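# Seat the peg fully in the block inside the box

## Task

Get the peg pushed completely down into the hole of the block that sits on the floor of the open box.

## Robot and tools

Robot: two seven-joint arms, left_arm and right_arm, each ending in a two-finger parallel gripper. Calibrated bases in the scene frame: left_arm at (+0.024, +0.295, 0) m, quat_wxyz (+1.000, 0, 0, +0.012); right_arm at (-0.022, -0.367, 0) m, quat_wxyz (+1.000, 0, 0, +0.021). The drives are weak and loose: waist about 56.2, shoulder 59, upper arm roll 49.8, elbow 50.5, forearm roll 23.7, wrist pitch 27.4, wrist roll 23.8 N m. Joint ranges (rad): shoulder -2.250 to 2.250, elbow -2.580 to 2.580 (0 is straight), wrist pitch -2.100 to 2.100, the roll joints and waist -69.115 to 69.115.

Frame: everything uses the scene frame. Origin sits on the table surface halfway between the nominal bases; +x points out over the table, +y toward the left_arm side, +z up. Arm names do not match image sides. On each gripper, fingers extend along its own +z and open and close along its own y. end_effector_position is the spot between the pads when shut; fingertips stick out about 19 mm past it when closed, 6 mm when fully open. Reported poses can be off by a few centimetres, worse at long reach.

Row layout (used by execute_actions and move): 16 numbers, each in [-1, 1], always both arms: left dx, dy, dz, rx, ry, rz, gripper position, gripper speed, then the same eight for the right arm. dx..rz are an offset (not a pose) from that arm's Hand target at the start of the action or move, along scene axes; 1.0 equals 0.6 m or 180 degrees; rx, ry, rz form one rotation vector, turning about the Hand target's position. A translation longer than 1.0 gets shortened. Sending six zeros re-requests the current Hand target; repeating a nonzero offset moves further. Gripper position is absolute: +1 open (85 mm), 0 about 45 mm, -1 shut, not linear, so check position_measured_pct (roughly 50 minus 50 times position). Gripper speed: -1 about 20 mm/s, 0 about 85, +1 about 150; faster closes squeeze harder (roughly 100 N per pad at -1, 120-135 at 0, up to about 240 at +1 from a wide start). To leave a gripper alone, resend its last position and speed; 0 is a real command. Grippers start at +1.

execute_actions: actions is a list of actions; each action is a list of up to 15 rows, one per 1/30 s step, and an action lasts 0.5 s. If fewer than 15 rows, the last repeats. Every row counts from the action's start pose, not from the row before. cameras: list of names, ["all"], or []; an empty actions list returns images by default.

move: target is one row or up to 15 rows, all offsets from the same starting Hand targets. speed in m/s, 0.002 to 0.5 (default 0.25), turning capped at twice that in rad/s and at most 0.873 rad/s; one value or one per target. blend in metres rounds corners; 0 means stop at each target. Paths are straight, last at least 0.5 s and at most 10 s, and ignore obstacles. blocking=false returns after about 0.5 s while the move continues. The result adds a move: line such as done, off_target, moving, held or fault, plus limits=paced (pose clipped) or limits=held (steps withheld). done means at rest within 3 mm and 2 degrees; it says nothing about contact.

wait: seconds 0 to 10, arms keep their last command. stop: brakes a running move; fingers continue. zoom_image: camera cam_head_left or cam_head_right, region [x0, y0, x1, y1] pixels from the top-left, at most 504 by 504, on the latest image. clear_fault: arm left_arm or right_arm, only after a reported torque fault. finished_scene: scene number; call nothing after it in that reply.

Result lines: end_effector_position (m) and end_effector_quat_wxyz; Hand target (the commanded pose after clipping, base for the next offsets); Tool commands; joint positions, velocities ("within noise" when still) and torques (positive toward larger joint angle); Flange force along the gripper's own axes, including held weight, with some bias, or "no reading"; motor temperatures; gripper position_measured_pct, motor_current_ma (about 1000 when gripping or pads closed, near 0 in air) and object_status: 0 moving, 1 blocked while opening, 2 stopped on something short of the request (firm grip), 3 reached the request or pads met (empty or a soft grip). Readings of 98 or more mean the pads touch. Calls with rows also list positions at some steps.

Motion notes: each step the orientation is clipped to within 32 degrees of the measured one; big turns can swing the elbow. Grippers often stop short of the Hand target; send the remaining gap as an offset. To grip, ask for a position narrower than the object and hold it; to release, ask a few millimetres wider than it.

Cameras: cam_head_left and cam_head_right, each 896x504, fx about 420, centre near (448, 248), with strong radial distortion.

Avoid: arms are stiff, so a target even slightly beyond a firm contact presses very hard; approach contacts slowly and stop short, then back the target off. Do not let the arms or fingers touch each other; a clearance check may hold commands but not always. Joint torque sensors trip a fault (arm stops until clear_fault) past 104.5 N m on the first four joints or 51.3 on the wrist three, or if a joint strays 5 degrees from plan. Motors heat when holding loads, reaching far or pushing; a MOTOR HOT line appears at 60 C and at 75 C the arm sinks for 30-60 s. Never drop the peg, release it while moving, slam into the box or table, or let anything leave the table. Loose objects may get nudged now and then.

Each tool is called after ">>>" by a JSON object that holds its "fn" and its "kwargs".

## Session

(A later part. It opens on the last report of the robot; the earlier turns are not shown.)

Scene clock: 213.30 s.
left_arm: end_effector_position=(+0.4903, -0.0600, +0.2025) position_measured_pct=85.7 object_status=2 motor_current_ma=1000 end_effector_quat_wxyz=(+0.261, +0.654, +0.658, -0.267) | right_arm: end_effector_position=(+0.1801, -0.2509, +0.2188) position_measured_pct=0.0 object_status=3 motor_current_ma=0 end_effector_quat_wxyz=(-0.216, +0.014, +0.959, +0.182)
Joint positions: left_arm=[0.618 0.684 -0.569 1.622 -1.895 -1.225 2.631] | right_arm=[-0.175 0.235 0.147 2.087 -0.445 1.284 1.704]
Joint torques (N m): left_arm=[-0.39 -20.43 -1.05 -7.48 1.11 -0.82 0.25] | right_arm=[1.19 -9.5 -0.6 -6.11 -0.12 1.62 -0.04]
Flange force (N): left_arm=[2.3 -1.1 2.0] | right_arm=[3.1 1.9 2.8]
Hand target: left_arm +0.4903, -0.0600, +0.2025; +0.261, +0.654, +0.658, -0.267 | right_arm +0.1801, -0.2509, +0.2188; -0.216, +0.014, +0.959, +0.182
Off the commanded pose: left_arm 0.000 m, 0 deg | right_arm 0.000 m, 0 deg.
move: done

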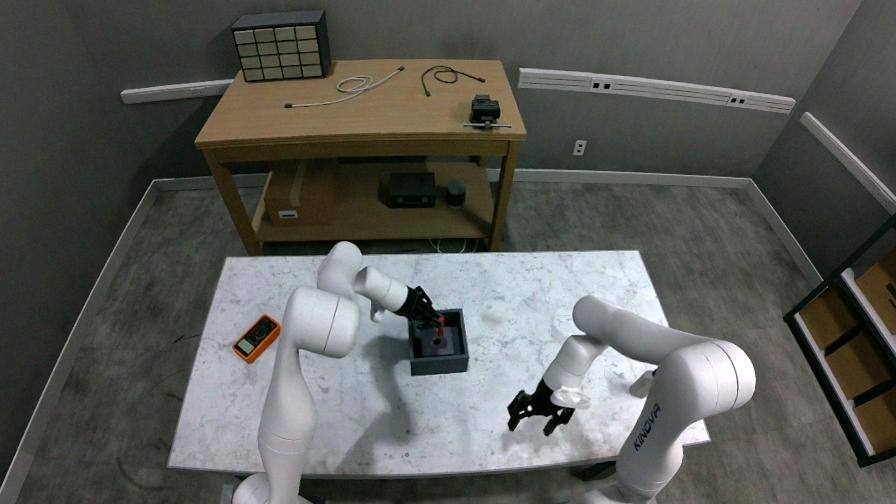

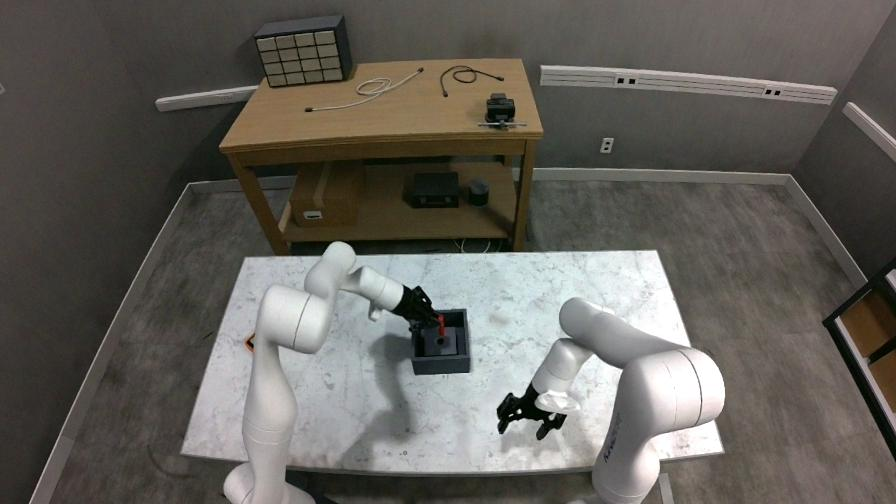

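>>> {"fn": "move", "kwargs": {"target": [0.035,0.01,-0.083,0,0,0,-1,-1,0,0,0,0,0,0,1,1], "cameras": ["all"]}}

>>> {"fn": "zoom_image", "kwargs": {"camera": "cam_head_left", "region": [400, 290, 480, 370]}}

>>> {"fn": "zoom_image", "kwargs": {"camera": "cam_head_right", "region": [400, 290, 480, 370]}}

Scene clock: 236.20 s.
left_arm: end_effector_position=(+0.5113, -0.0540, +0.1528) position_measured_pct=85.7 object_status=2 motor_current_ma=1000 end_effector_quat_wxyz=(+0.261, +0.654, +0.658, -0.267) | right_arm: end_effector_position=(+0.1801, -0.2509, +0.2188) position_measured_pct=0.0 object_status=3 motor_current_ma=0 end_effector_quat_wxyz=(-0.216, +0.014, +0.959, +0.182)
Joint positions: left_arm=[0.568 0.794 -0.541 1.597 -1.835 -1.21 2.54] | right_arm=[-0.175 0.235 0.147 2.087 -0.445 1.284 1.704]
Joint torques (N m): left_arm=[-0.6 -21.83 -1.15 -6.32 0.91 -0.96 0.23] | right_arm=[1.18 -9.52 -0.62 -6.09 -0.12 1.64 -0.07]
Flange force (N): left_arm=[1.3 1.0 2.6] | right_arm=[3.0 1.8 2.9]
Hand target: left_arm +0.5113, -0.0540, +0.1527; +0.261, +0.654, +0.658, -0.267 | right_arm +0.1801, -0.2509, +0.2188; -0.216, +0.014, +0.959, +0.182
Off the commanded pose: left_arm 0.000 m, 0 deg | right_arm 0.000 m, 0 deg.
move: done

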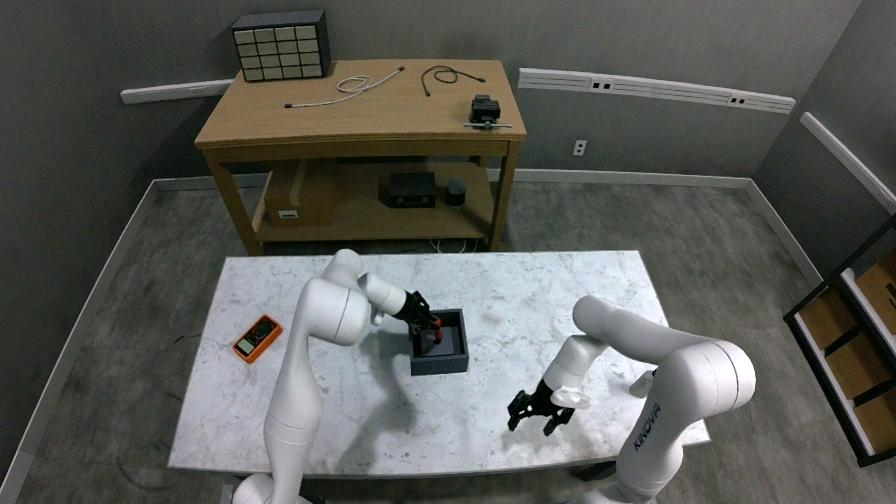

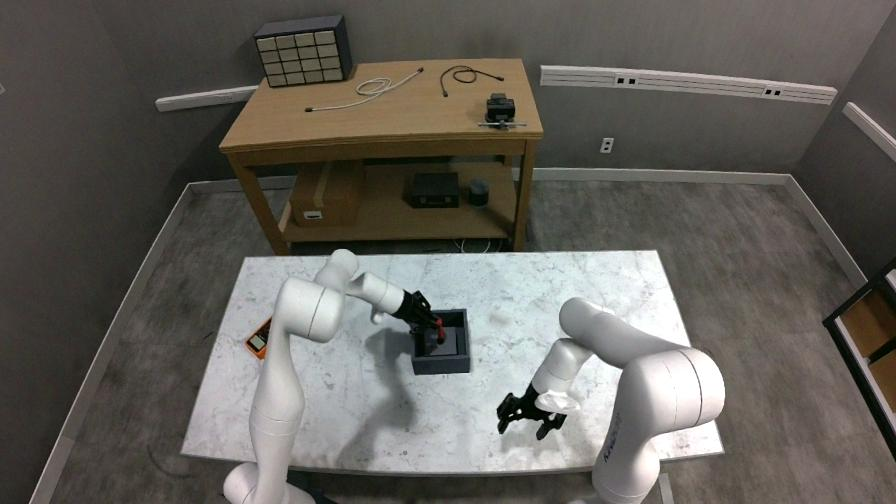

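Scaled by 6.300.

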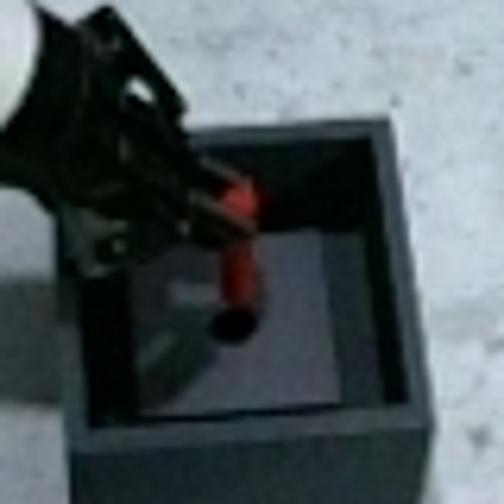

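Scaled by 6.300.

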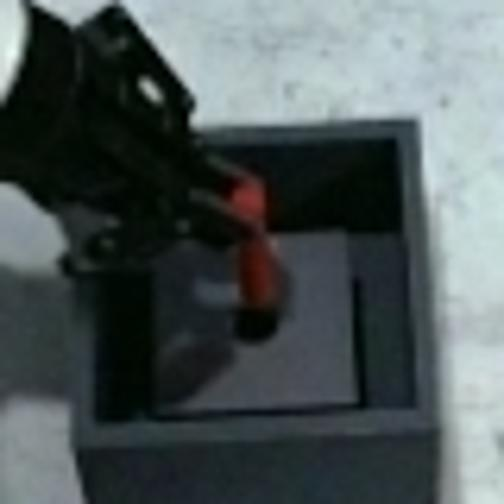

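>>> {"fn": "move", "kwargs": {"target": [0.0,0.002,-0.02,0,0,0,-1,-1,0,0,0,0,0,0,1,1], "cameras": ["all"], "speed": 0.05}}

>>> {"fn": "zoom_image", "kwargs": {"camera": "cam_head_left", "region": [415, 310, 465, 360]}}

>>> {"fn": "zoom_image", "kwargs": {"camera": "cam_head_right", "region": [415, 310, 465, 360]}}

Scene clock: 252.33 s.
left_arm: end_effector_position=(+0.5114, -0.0528, +0.1408) position_measured_pct=85.7 object_status=2 motor_current_ma=1000 end_effector_quat_wxyz=(+0.261, +0.654, +0.658, -0.267) | right_arm: end_effector_position=(+0.1801, -0.2509, +0.2188) position_measured_pct=0.0 object_status=3 motor_current_ma=0 end_effector_quat_wxyz=(-0.216, +0.014, +0.959, +0.182)
Joint positions: left_arm=[0.562 0.813 -0.535 1.606 -1.818 -1.201 2.511] | right_arm=[-0.175 0.235 0.147 2.087 -0.445 1.284 1.704]
Joint torques (N m): left_arm=[0.2 -14.73 -0.79 -3.49 -0.53 0.57 0.33] | right_arm=[1.15 -9.49 -0.61 -6.09 -0.11 1.61 -0.06]
Flange force (N): left_arm=[-5.8 0.9 -7.9] | right_arm=[3.1 1.8 2.7]
Hand target: left_arm +0.5113, -0.0528, +0.1407; +0.261, +0.654, +0.658, -0.267 | right_arm +0.1801, -0.2509, +0.2188; -0.216, +0.014, +0.959, +0.182
Off the commanded pose: left_arm 0.000 m, 0 deg | right_arm 0.000 m, 0 deg.
move: done

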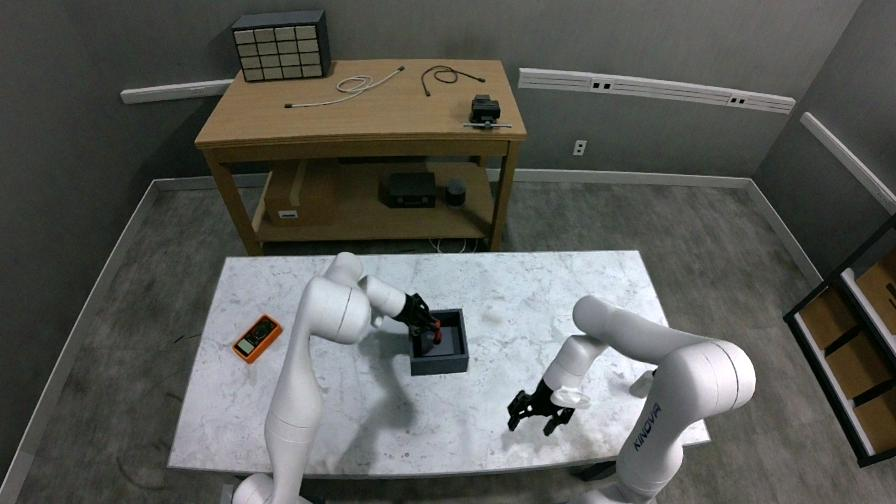

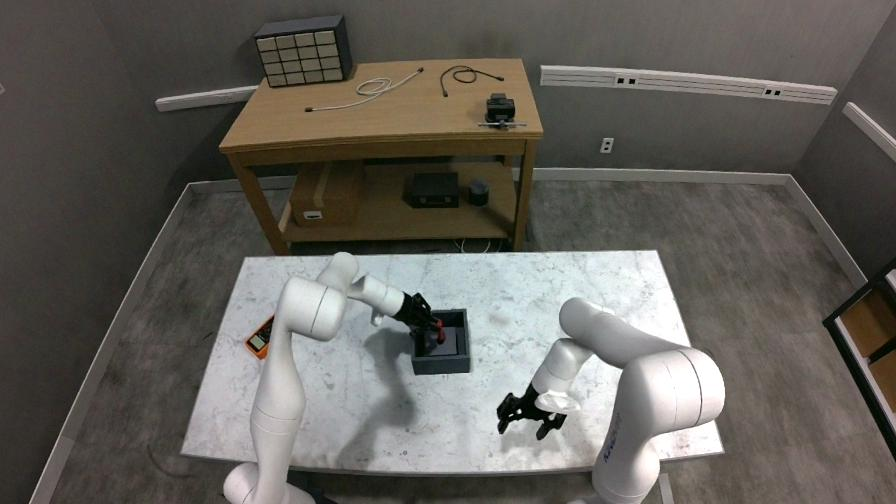

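Scaled by 10.080.

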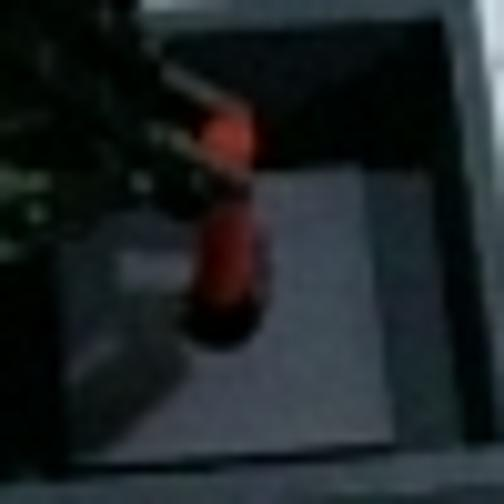

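Scaled by 10.080.

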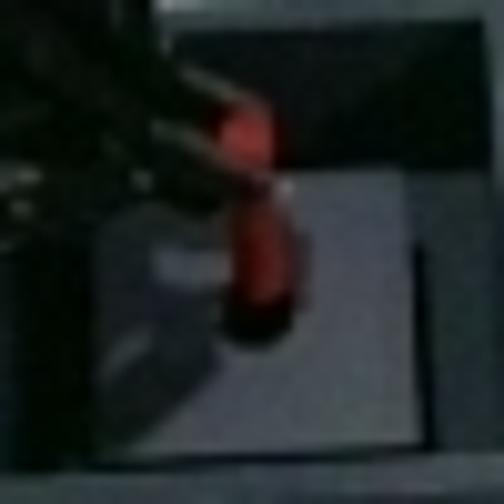

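>>> {"fn": "move", "kwargs": {"target": [[0,0,0.008,0,0,0,-1,-1,0,0,0,0,0,0,1,1],[-0.015,0,0.008,0,0,0,-1,-1,0,0,0,0,0,0,1,1],[-0.015,0,-0.004,0,0,0,-1,-1,0,0,0,0,0,0,1,1]], "cameras": ["all"], "speed": 0.04}}

>>> {"fn": "zoom_image", "kwargs": {"camera": "cam_head_left", "region": [415, 310, 465, 360]}}

>>> {"fn": "zoom_image", "kwargs": {"camera": "cam_head_right", "region": [415, 310, 465, 360]}}

Scene clock: 264.50 s.
left_arm: end_effector_position=(+0.5024, -0.0528, +0.1384) position_measured_pct=85.7 object_status=2 motor_current_ma=1000 end_effector_quat_wxyz=(+0.261, +0.654, +0.658, -0.267) | right_arm: end_effector_position=(+0.1801, -0.2509, +0.2188) position_measured_pct=0.0 object_status=3 motor_current_ma=0 end_effector_quat_wxyz=(-0.216, +0.014, +0.959, +0.182)
Joint positions: left_arm=[0.57 0.803 -0.534 1.64 -1.81 -1.189 2.489] | right_arm=[-0.175 0.235 0.147 2.087 -0.445 1.284 1.704]
Joint torques (N m): left_arm=[1.02 -12.59 -0.04 -3.11 -0.51 0.55 0.34] | right_arm=[1.21 -9.51 -0.6 -6.08 -0.14 1.62 -0.05]
Flange force (N): left_arm=[-6.8 -0.2 -11.8] | right_arm=[3.1 1.9 2.8]
Hand target: left_arm +0.5023, -0.0528, +0.1383; +0.261, +0.654, +0.658, -0.267 | right_arm +0.1801, -0.2509, +0.2188; -0.216, +0.014, +0.959, +0.182
Off the commanded pose: left_arm 0.000 m, 0 deg | right_arm 0.000 m, 0 deg.
move: done

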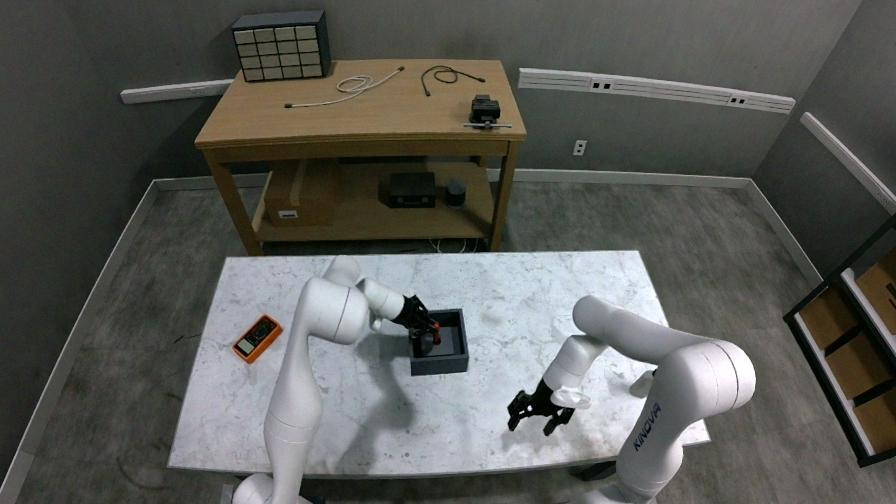

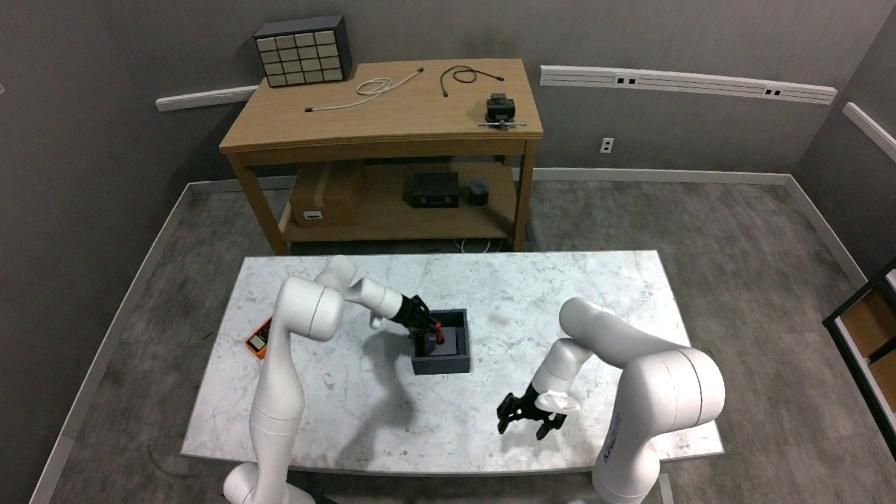

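Scaled by 10.080.

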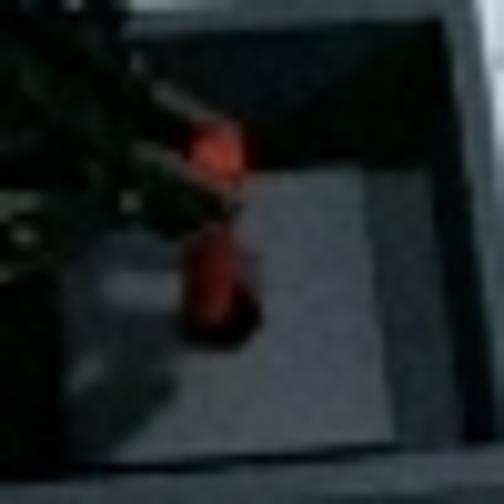

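Scaled by 10.080.

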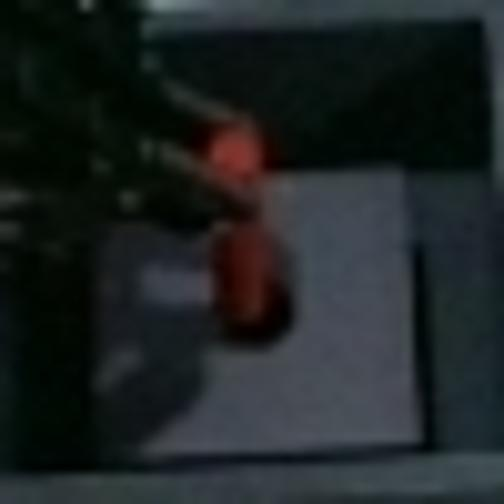

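>>> {"fn": "move", "kwargs": {"target": [[0,0,0.011,0,0,0,-1,-1,0,0,0,0,0,0,1,1],[-0.011,-0.007,0.011,0,0,0,-1,-1,0,0,0,0,0,0,1,1],[-0.011,-0.007,-0.004,0,0,0,-1,-1,0,0,0,0,0,0,1,1]], "cameras": ["all"], "speed": 0.04}}

>>> {"fn": "zoom_image", "kwargs": {"camera": "cam_head_left", "region": [415, 310, 465, 360]}}

>>> {"fn": "zoom_image", "kwargs": {"camera": "cam_head_right", "region": [415, 310, 465, 360]}}

Scene clock: 275.07 s.
left_arm: end_effector_position=(+0.4957, -0.0570, +0.1360) position_measured_pct=85.7 object_status=2 motor_current_ma=1000 end_effector_quat_wxyz=(+0.261, +0.654, +0.658, -0.267) | right_arm: end_effector_position=(+0.1801, -0.2509, +0.2188) position_measured_pct=0.0 object_status=3 motor_current_ma=0 end_effector_quat_wxyz=(-0.216, +0.014, +0.959, +0.182)
Joint positions: left_arm=[0.583 0.798 -0.531 1.661 -1.8 -1.175 2.479] | right_arm=[-0.175 0.235 0.147 2.087 -0.445 1.284 1.704]
Joint torques (N m): left_arm=[0.17 -20.89 -0.42 -5.33 0.55 -1.49 0.27] | right_arm=[1.17 -9.54 -0.65 -6.08 -0.12 1.61 -0.05]
Flange force (N): left_arm=[1.3 2.2 2.0] | right_arm=[3.0 1.8 2.7]
Hand target: left_arm +0.4957, -0.0570, +0.1359; +0.261, +0.654, +0.658, -0.267 | right_arm +0.1801, -0.2509, +0.2188; -0.216, +0.014, +0.959, +0.182
Off the commanded pose: left_arm 0.000 m, 0 deg | right_arm 0.000 m, 0 deg.
move: done

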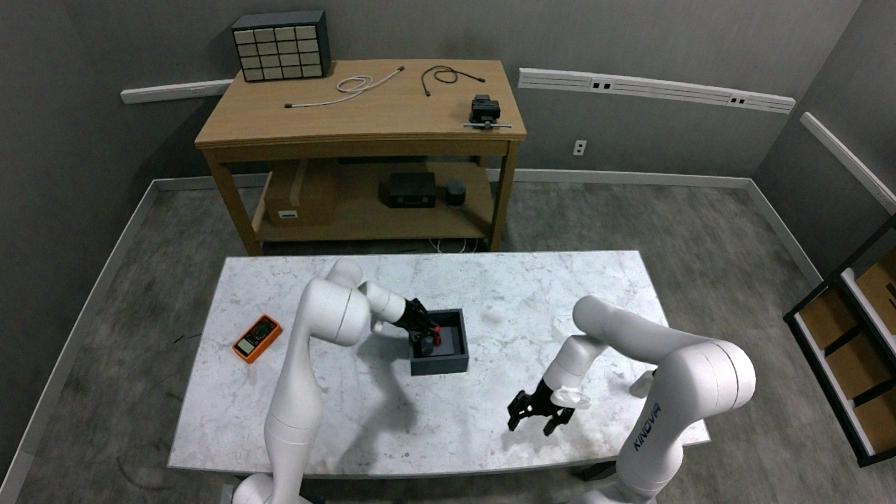

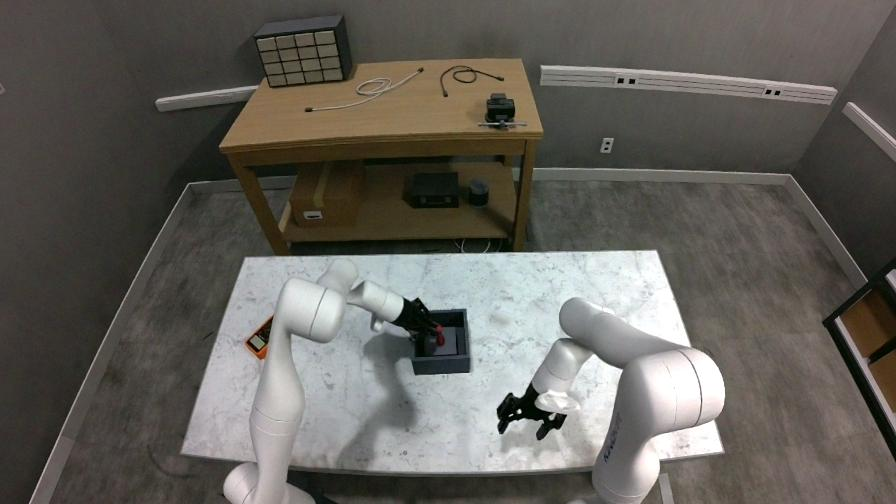

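Scaled by 10.080.

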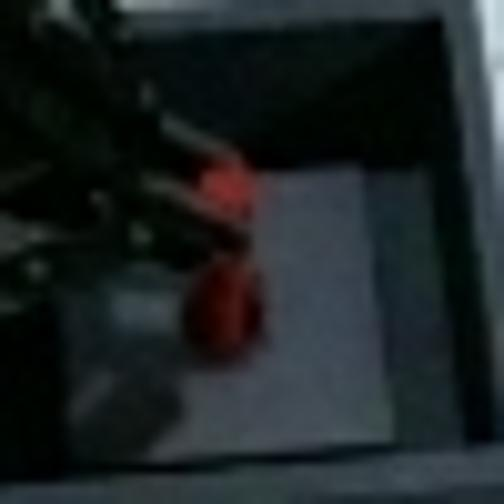

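Scaled by 10.080.

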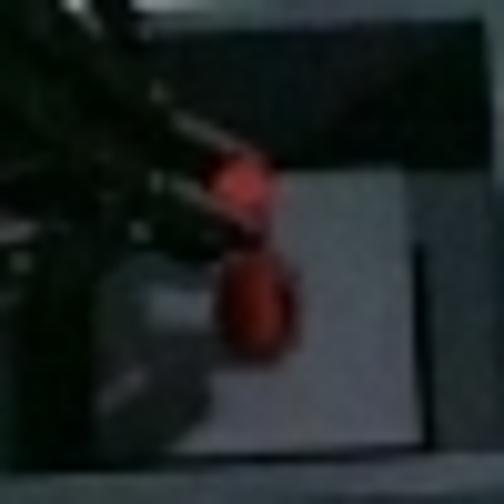

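>>> {"fn": "move", "kwargs": {"target": [0,0,-0.012,0,0,0,-1,-1,0,0,0,0,0,0,1,1], "cameras": ["all"], "speed": 0.04}}

>>> {"fn": "zoom_image", "kwargs": {"camera": "cam_head_left", "region": [415, 310, 465, 360]}}

>>> {"fn": "zoom_image", "kwargs": {"camera": "cam_head_right", "region": [415, 310, 465, 360]}}

Scene clock: 282.40 s.
left_arm: end_effector_position=(+0.4957, -0.0570, +0.1288) position_measured_pct=85.7 object_status=2 motor_current_ma=1000 end_effector_quat_wxyz=(+0.261, +0.654, +0.658, -0.267) | right_arm: end_effector_position=(+0.1801, -0.2509, +0.2188) position_measured_pct=0.0 object_status=3 motor_current_ma=0 end_effector_quat_wxyz=(-0.216, +0.014, +0.959, +0.182)
Joint positions: left_arm=[0.58 0.811 -0.526 1.665 -1.789 -1.169 2.463] | right_arm=[-0.175 0.235 0.147 2.087 -0.445 1.284 1.704]
Joint torques (N m): left_arm=[0.65 -20.64 -0.04 -4.71 0.35 -1.64 0.37] | right_arm=[1.15 -9.53 -0.6 -6.11 -0.13 1.6 -0.09]
Flange force (N): left_arm=[1.4 3.5 1.5] | right_arm=[3.0 1.6 2.8]
Hand target: left_arm +0.4957, -0.0570, +0.1287; +0.261, +0.654, +0.658, -0.267 | right_arm +0.1801, -0.2509, +0.2188; -0.216, +0.014, +0.959, +0.182
Off the commanded pose: left_arm 0.000 m, 0 deg | right_arm 0.000 m, 0 deg.
move: done

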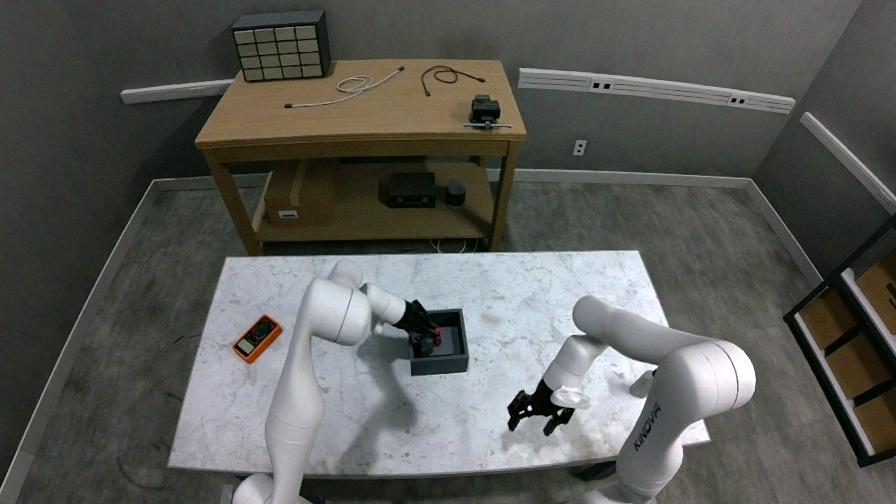

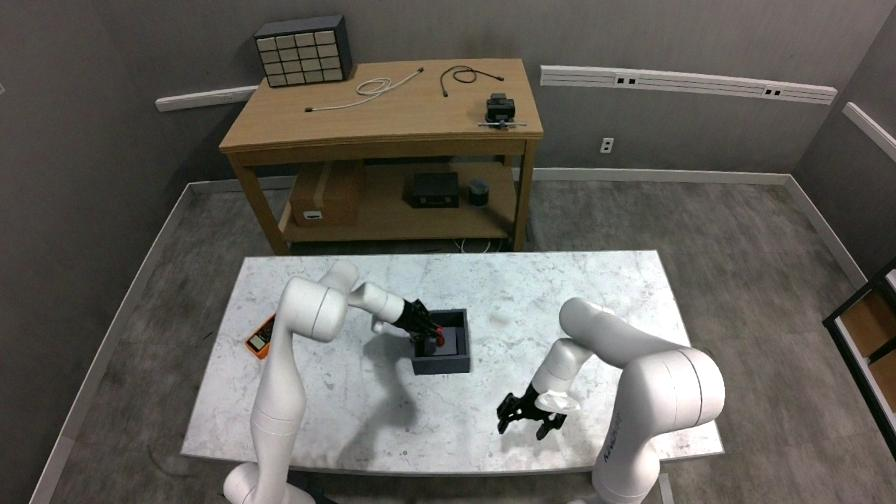

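Scaled by 10.080.

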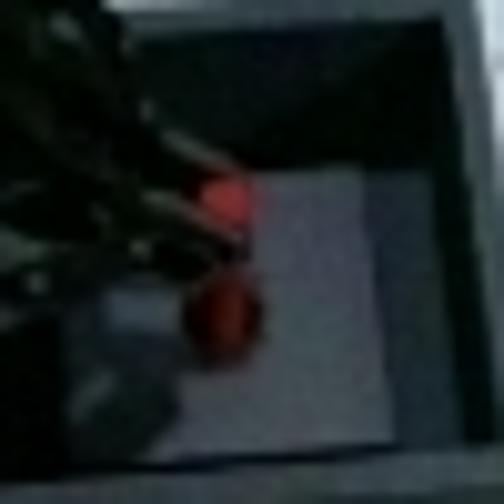

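Scaled by 10.080.

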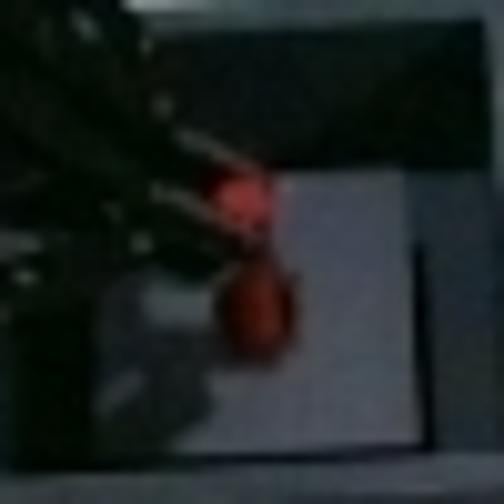

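>>> {"fn": "move", "kwargs": {"target": [0,0,-0.03,0,0,0,-1,-1,0,0,0,0,0,0,1,1], "cameras": ["all"], "speed": 0.05}}

>>> {"fn": "zoom_image", "kwargs": {"camera": "cam_head_left", "region": [415, 310, 465, 360]}}

Scene clock: 286.83 s.
left_arm: end_effector_position=(+0.4957, -0.0570, +0.1108) position_measured_pct=85.7 object_status=2 motor_current_ma=1000 end_effector_quat_wxyz=(+0.261, +0.654, +0.658, -0.267) | right_arm: end_effector_position=(+0.1801, -0.2509, +0.2188) position_measured_pct=0.0 object_status=3 motor_current_ma=0 end_effector_quat_wxyz=(-0.216, +0.014, +0.959, +0.182)
Joint positions: left_arm=[0.573 0.843 -0.515 1.674 -1.761 -1.156 2.423] | right_arm=[-0.175 0.235 0.147 2.087 -0.445 1.284 1.704]
Joint torques (N m): left_arm=[0.6 -20.89 -0.13 -4.76 0.54 -1.88 0.35] | right_arm=[1.19 -9.5 -0.66 -6.14 -0.12 1.6 -0.04]
Flange force (N): left_arm=[1.6 2.4 1.5] | right_arm=[3.2 1.8 2.8]
Hand target: left_arm +0.4957, -0.0570, +0.1107; +0.261, +0.654, +0.658, -0.267 | right_arm +0.1801, -0.2509, +0.2188; -0.216, +0.014, +0.959, +0.182
Off the commanded pose: left_arm 0.000 m, 0 deg | right_arm 0.000 m, 0 deg.
move: done

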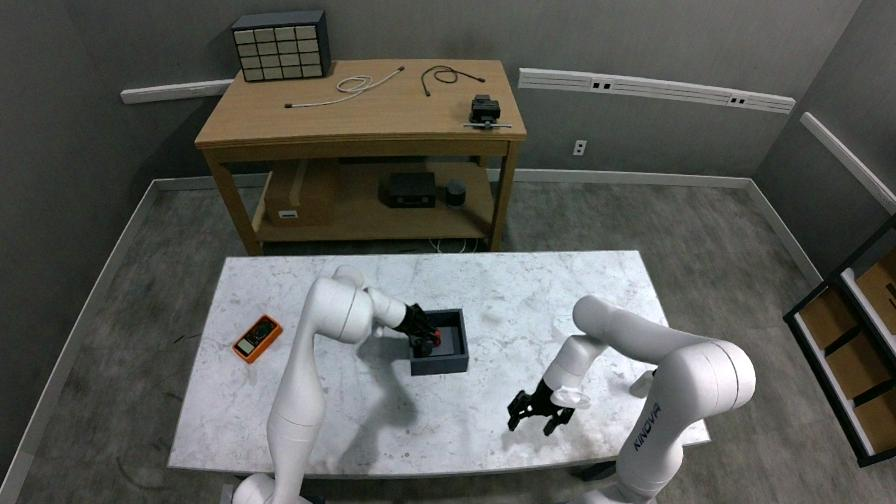

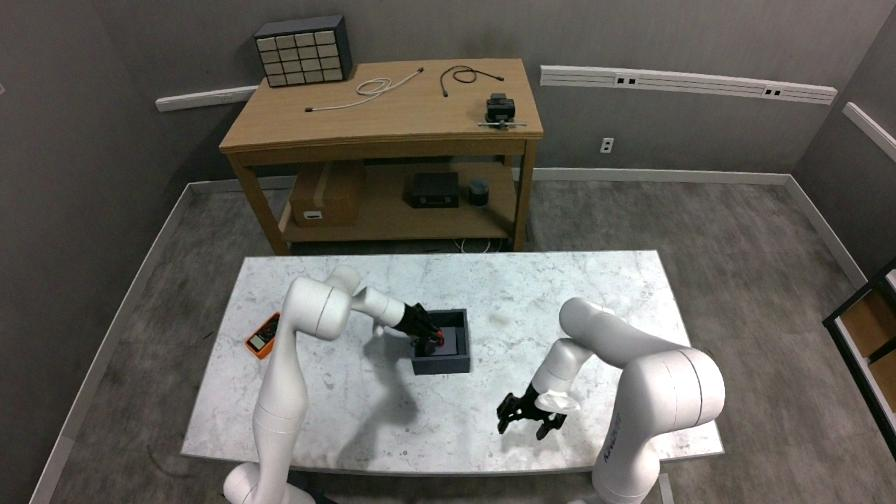

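Scaled by 10.080.

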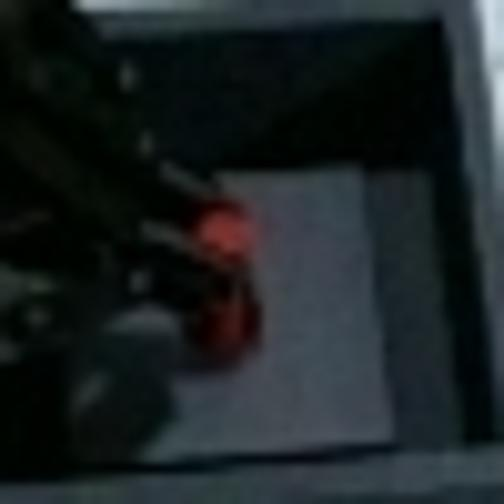

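>>> {"fn": "move", "kwargs": {"target": [0,0,-0.025,0,0,0,-1,-1,0,0,0,0,0,0,1,1], "cameras": ["all"], "speed": 0.05}}

>>> {"fn": "zoom_image", "kwargs": {"camera": "cam_head_left", "region": [415, 310, 465, 360]}}

Scene clock: 293.20 s.
left_arm: end_effector_position=(+0.4958, -0.0570, +0.0958) position_measured_pct=85.7 object_status=2 motor_current_ma=1000 end_effector_quat_wxyz=(+0.261, +0.654, +0.658, -0.267) | right_arm: end_effector_position=(+0.1801, -0.2509, +0.2188) position_measured_pct=0.0 object_status=3 motor_current_ma=0 end_effector_quat_wxyz=(-0.216, +0.014, +0.959, +0.182)
Joint positions: left_arm=[0.567 0.87 -0.505 1.679 -1.737 -1.146 2.39] | right_arm=[-0.175 0.235 0.147 2.087 -0.445 1.284 1.704]
Joint torques (N m): left_arm=[0.56 -20.51 -0.16 -4.09 0.24 -1.76 0.48] | right_arm=[1.19 -9.53 -0.58 -6.11 -0.14 1.62 -0.07]
Flange force (N): left_arm=[1.2 2.9 1.3] | right_arm=[3.1 1.8 2.9]
Hand target: left_arm +0.4957, -0.0570, +0.0957; +0.261, +0.654, +0.658, -0.267 | right_arm +0.1801, -0.2509, +0.2188; -0.216, +0.014, +0.959, +0.182
Off the commanded pose: left_arm 0.000 m, 0 deg | right_arm 0.000 m, 0 deg.
move: done

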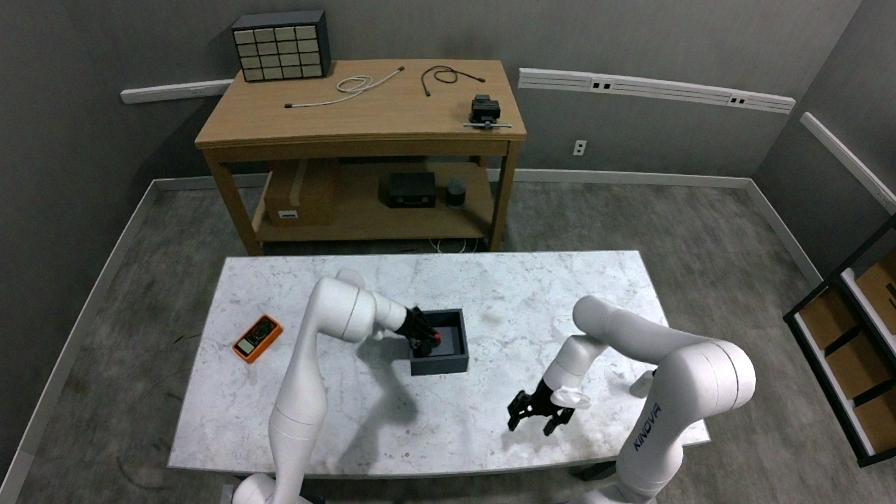

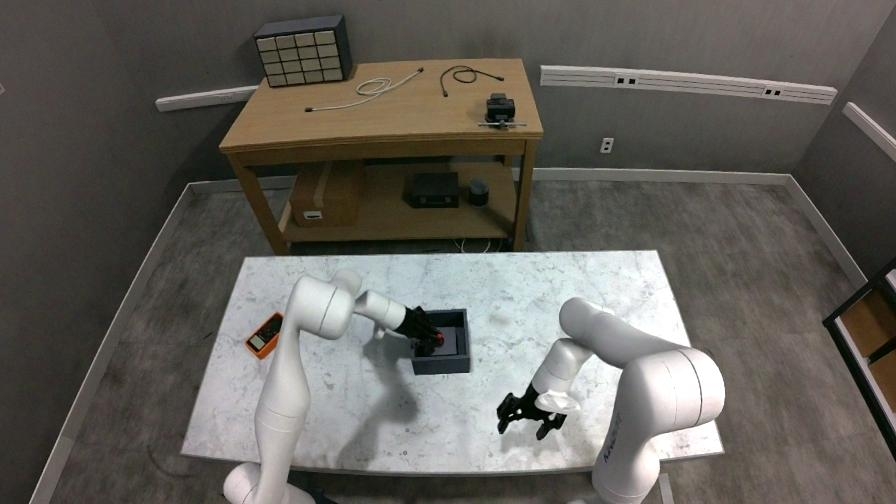

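Scaled by 10.080.

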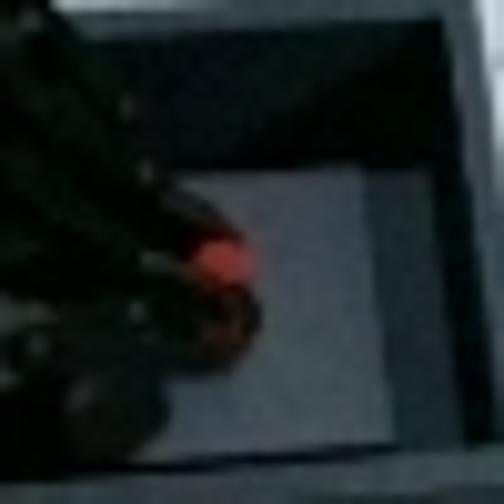

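>>> {"fn": "move", "kwargs": {"target": [0,0,-0.018,0,0,0,-1,-1,0,0,0,0,0,0,1,1], "speed": 0.03}}

Scene clock: 298.63 s.
left_arm: end_effector_position=(+0.4957, -0.0571, +0.0850) position_measured_pct=85.7 object_status=2 motor_current_ma=1000 end_effector_quat_wxyz=(+0.261, +0.654, +0.658, -0.267) | right_arm: end_effector_position=(+0.1801, -0.2509, +0.2188) position_measured_pct=0.0 object_status=3 motor_current_ma=0 end_effector_quat_wxyz=(-0.216, +0.014, +0.959, +0.182)
Joint positions: left_arm=[0.563 0.89 -0.498 1.682 -1.72 -1.139 2.367] | right_arm=[-0.175 0.235 0.147 2.087 -0.445 1.284 1.704]
Joint torques (N m): left_arm=[1.99 -1.64 -0.13 -0.81 -1.87 4.98 -0.16] | right_arm=[1.19 -9.5 -0.59 -6.11 -0.15 1.63 -0.05]
Flange force (N): left_arm=[-18.6 -4.3 -32.4] | right_arm=[3.1 1.8 2.9]
Hand target: left_arm +0.4957, -0.0570, +0.0849; +0.261, +0.654, +0.658, -0.267 | right_arm +0.1801, -0.2509, +0.2188; -0.216, +0.014, +0.959, +0.182
Off the commanded pose: left_arm 0.000 m, 0 deg | right_arm 0.000 m, 0 deg.
move: done

>>> {"fn": "move", "kwargs": {"target": [[0,0,0.004,0,0,0,-1,-1,0,0,0,0,0,0,1,1],[0,0,0.0041,0,0,0,-0.55,-0.7,0,0,0,0,0,0,1,1],[0,0.15,0.2,0,0,0,-0.55,-0.7,0,0,0,0,0,0,1,1]], "speed": [0.05,0.05,0.15], "cameras": ["all"]}}

>>> {"fn": "zoom_image", "kwargs": {"camera": "cam_head_left", "region": [415, 310, 465, 360]}}

>>> {"fn": "zoom_image", "kwargs": {"camera": "cam_head_right", "region": [415, 310, 465, 360]}}

Scene clock: 307.27 s.
left_arm: end_effector_position=(+0.4957, +0.0329, +0.2048) position_measured_pct=77.5 object_status=3 motor_current_ma=0 end_effector_quat_wxyz=(+0.261, +0.654, +0.658, -0.267) | right_arm: end_effector_position=(+0.1801, -0.2509, +0.2188) position_measured_pct=0.0 object_status=3 motor_current_ma=0 end_effector_quat_wxyz=(-0.216, +0.014, +0.959, +0.182)
Joint positions: left_arm=[0.457 0.666 -0.609 1.664 -1.961 -1.344 2.492] | right_arm=[-0.175 0.235 0.147 2.087 -0.445 1.284 1.704]
Joint velocities: left_arm=[-0.002 -0.001 -0.001 -0.001 -0.002 -0.005 0] | right_arm=[within noise]
Joint torques (N m): left_arm=[-0.05 -19.72 -1.14 -6.47 1.04 -0.9 0.1] | right_arm=[1.18 -9.5 -0.61 -6.11 -0.14 1.61 -0.06]
Flange force (N): left_arm=[1.8 1.9 1.4] | right_arm=[3.1 1.8 2.8]
Hand target: left_arm +0.4957, +0.0330, +0.2049; +0.261, +0.654, +0.658, -0.267 | right_arm +0.1801, -0.2509, +0.2188; -0.216, +0.014, +0.959, +0.182
Off the commanded pose: left_arm 0.000 m, 0 deg | right_arm 0.000 m, 0 deg.
move: done

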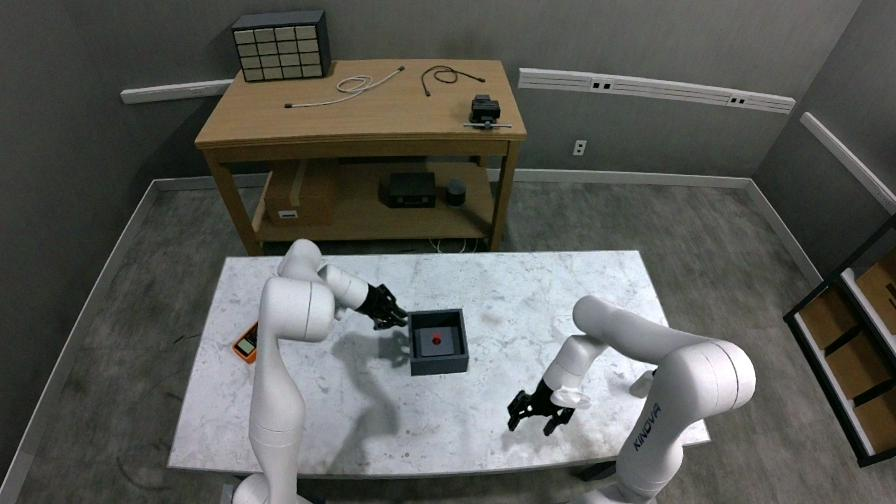

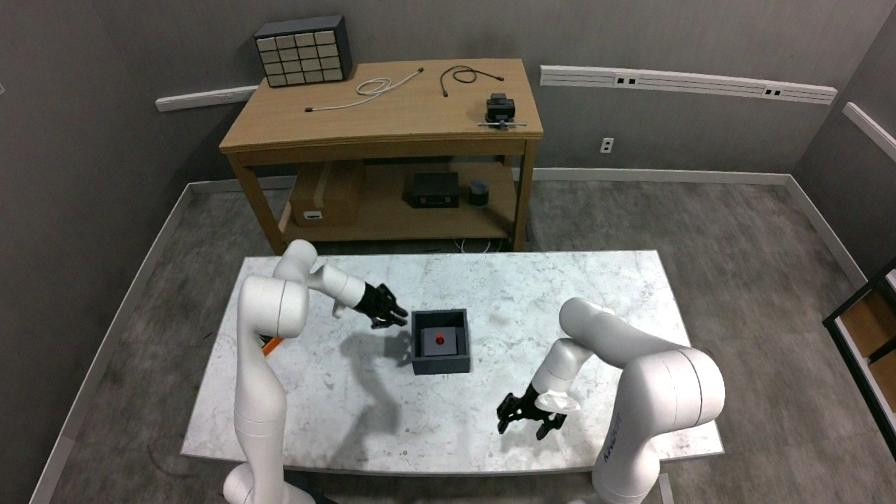

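Scaled by 10.080.

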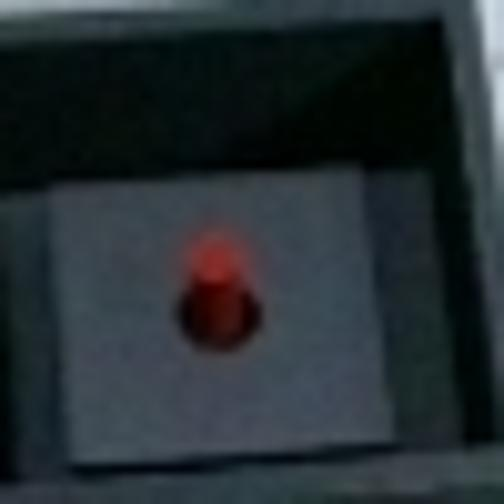

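Scaled by 10.080.

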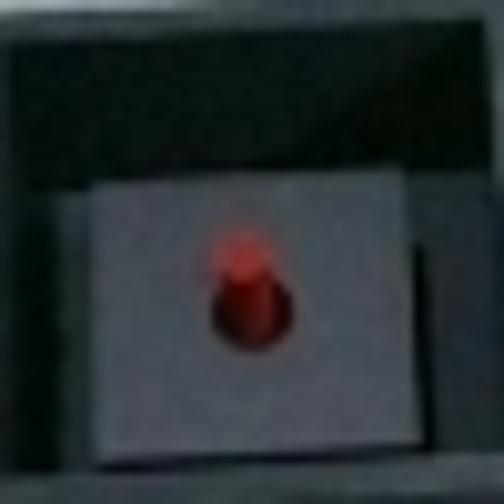

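>>> {"fn": "move", "kwargs": {"target": [[0,-0.148,0.03,0.244,0,0,-1,-0.7,0,0,0,0,0,0,1,1],[0,-0.148,-0.095,0.244,0,0,-1,-0.7,0,0,0,0,0,0,1,1]], "speed": [0.3,0.15], "cameras": ["all"]}}

>>> {"fn": "zoom_image", "kwargs": {"camera": "cam_head_left", "region": [400, 290, 480, 370]}}

>>> {"fn": "zoom_image", "kwargs": {"camera": "cam_head_right", "region": [400, 290, 480, 370]}}

Scene clock: 323.17 s.
left_arm: end_effector_position=(+0.4957, -0.0558, +0.1480) position_measured_pct=98.7 object_status=3 motor_current_ma=960 end_effector_quat_wxyz=(-0.002, +0.704, +0.710, -0.002) | right_arm: end_effector_position=(+0.1801, -0.2509, +0.2188) position_measured_pct=0.0 object_status=3 motor_current_ma=0 end_effector_quat_wxyz=(-0.216, +0.014, +0.959, +0.182)
Joint positions: left_arm=[0.988 0.907 -0.813 1.156 -2.51 -1.327 3.357] | right_arm=[-0.175 0.235 0.147 2.087 -0.445 1.284 1.704]
Joint torques (N m): left_arm=[-0.32 -23.02 -3.78 -6.77 -0.45 0.13 0.36] | right_arm=[1.19 -9.55 -0.64 -6.1 -0.13 1.61 -0.07]
Flange force (N): left_arm=[-1.0 1.3 0.9] | right_arm=[3.0 1.7 2.8]
Hand target: left_arm +0.4957, -0.0558, +0.1479; -0.002, +0.704, +0.710, -0.002 | right_arm +0.1801, -0.2509, +0.2188; -0.216, +0.014, +0.959, +0.182
Off the commanded pose: left_arm 0.000 m, 0 deg | right_arm 0.000 m, 0 deg.
move: done

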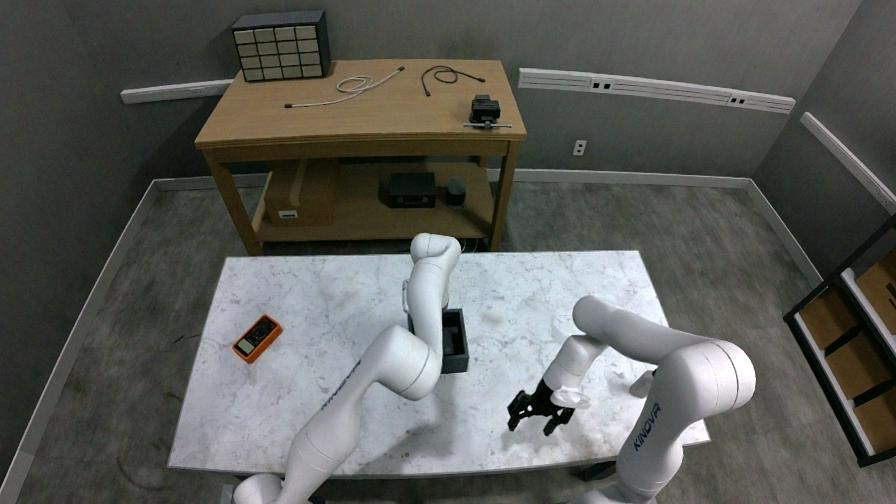

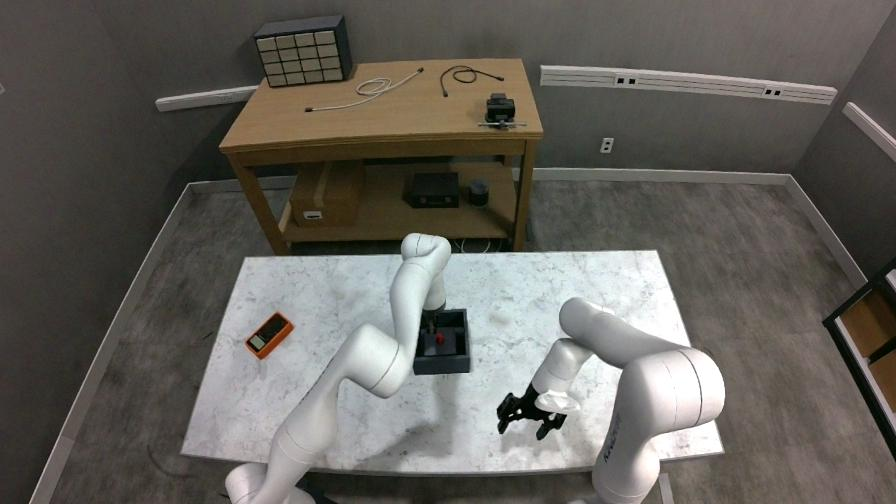

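Scaled by 6.300.

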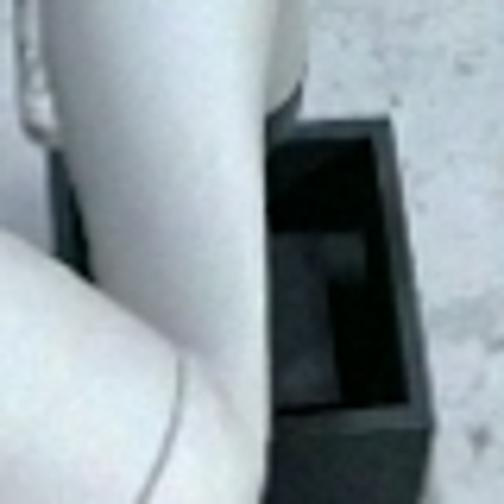

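Scaled by 6.300.

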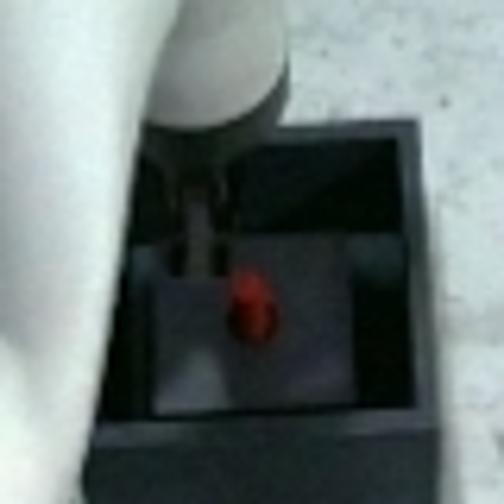

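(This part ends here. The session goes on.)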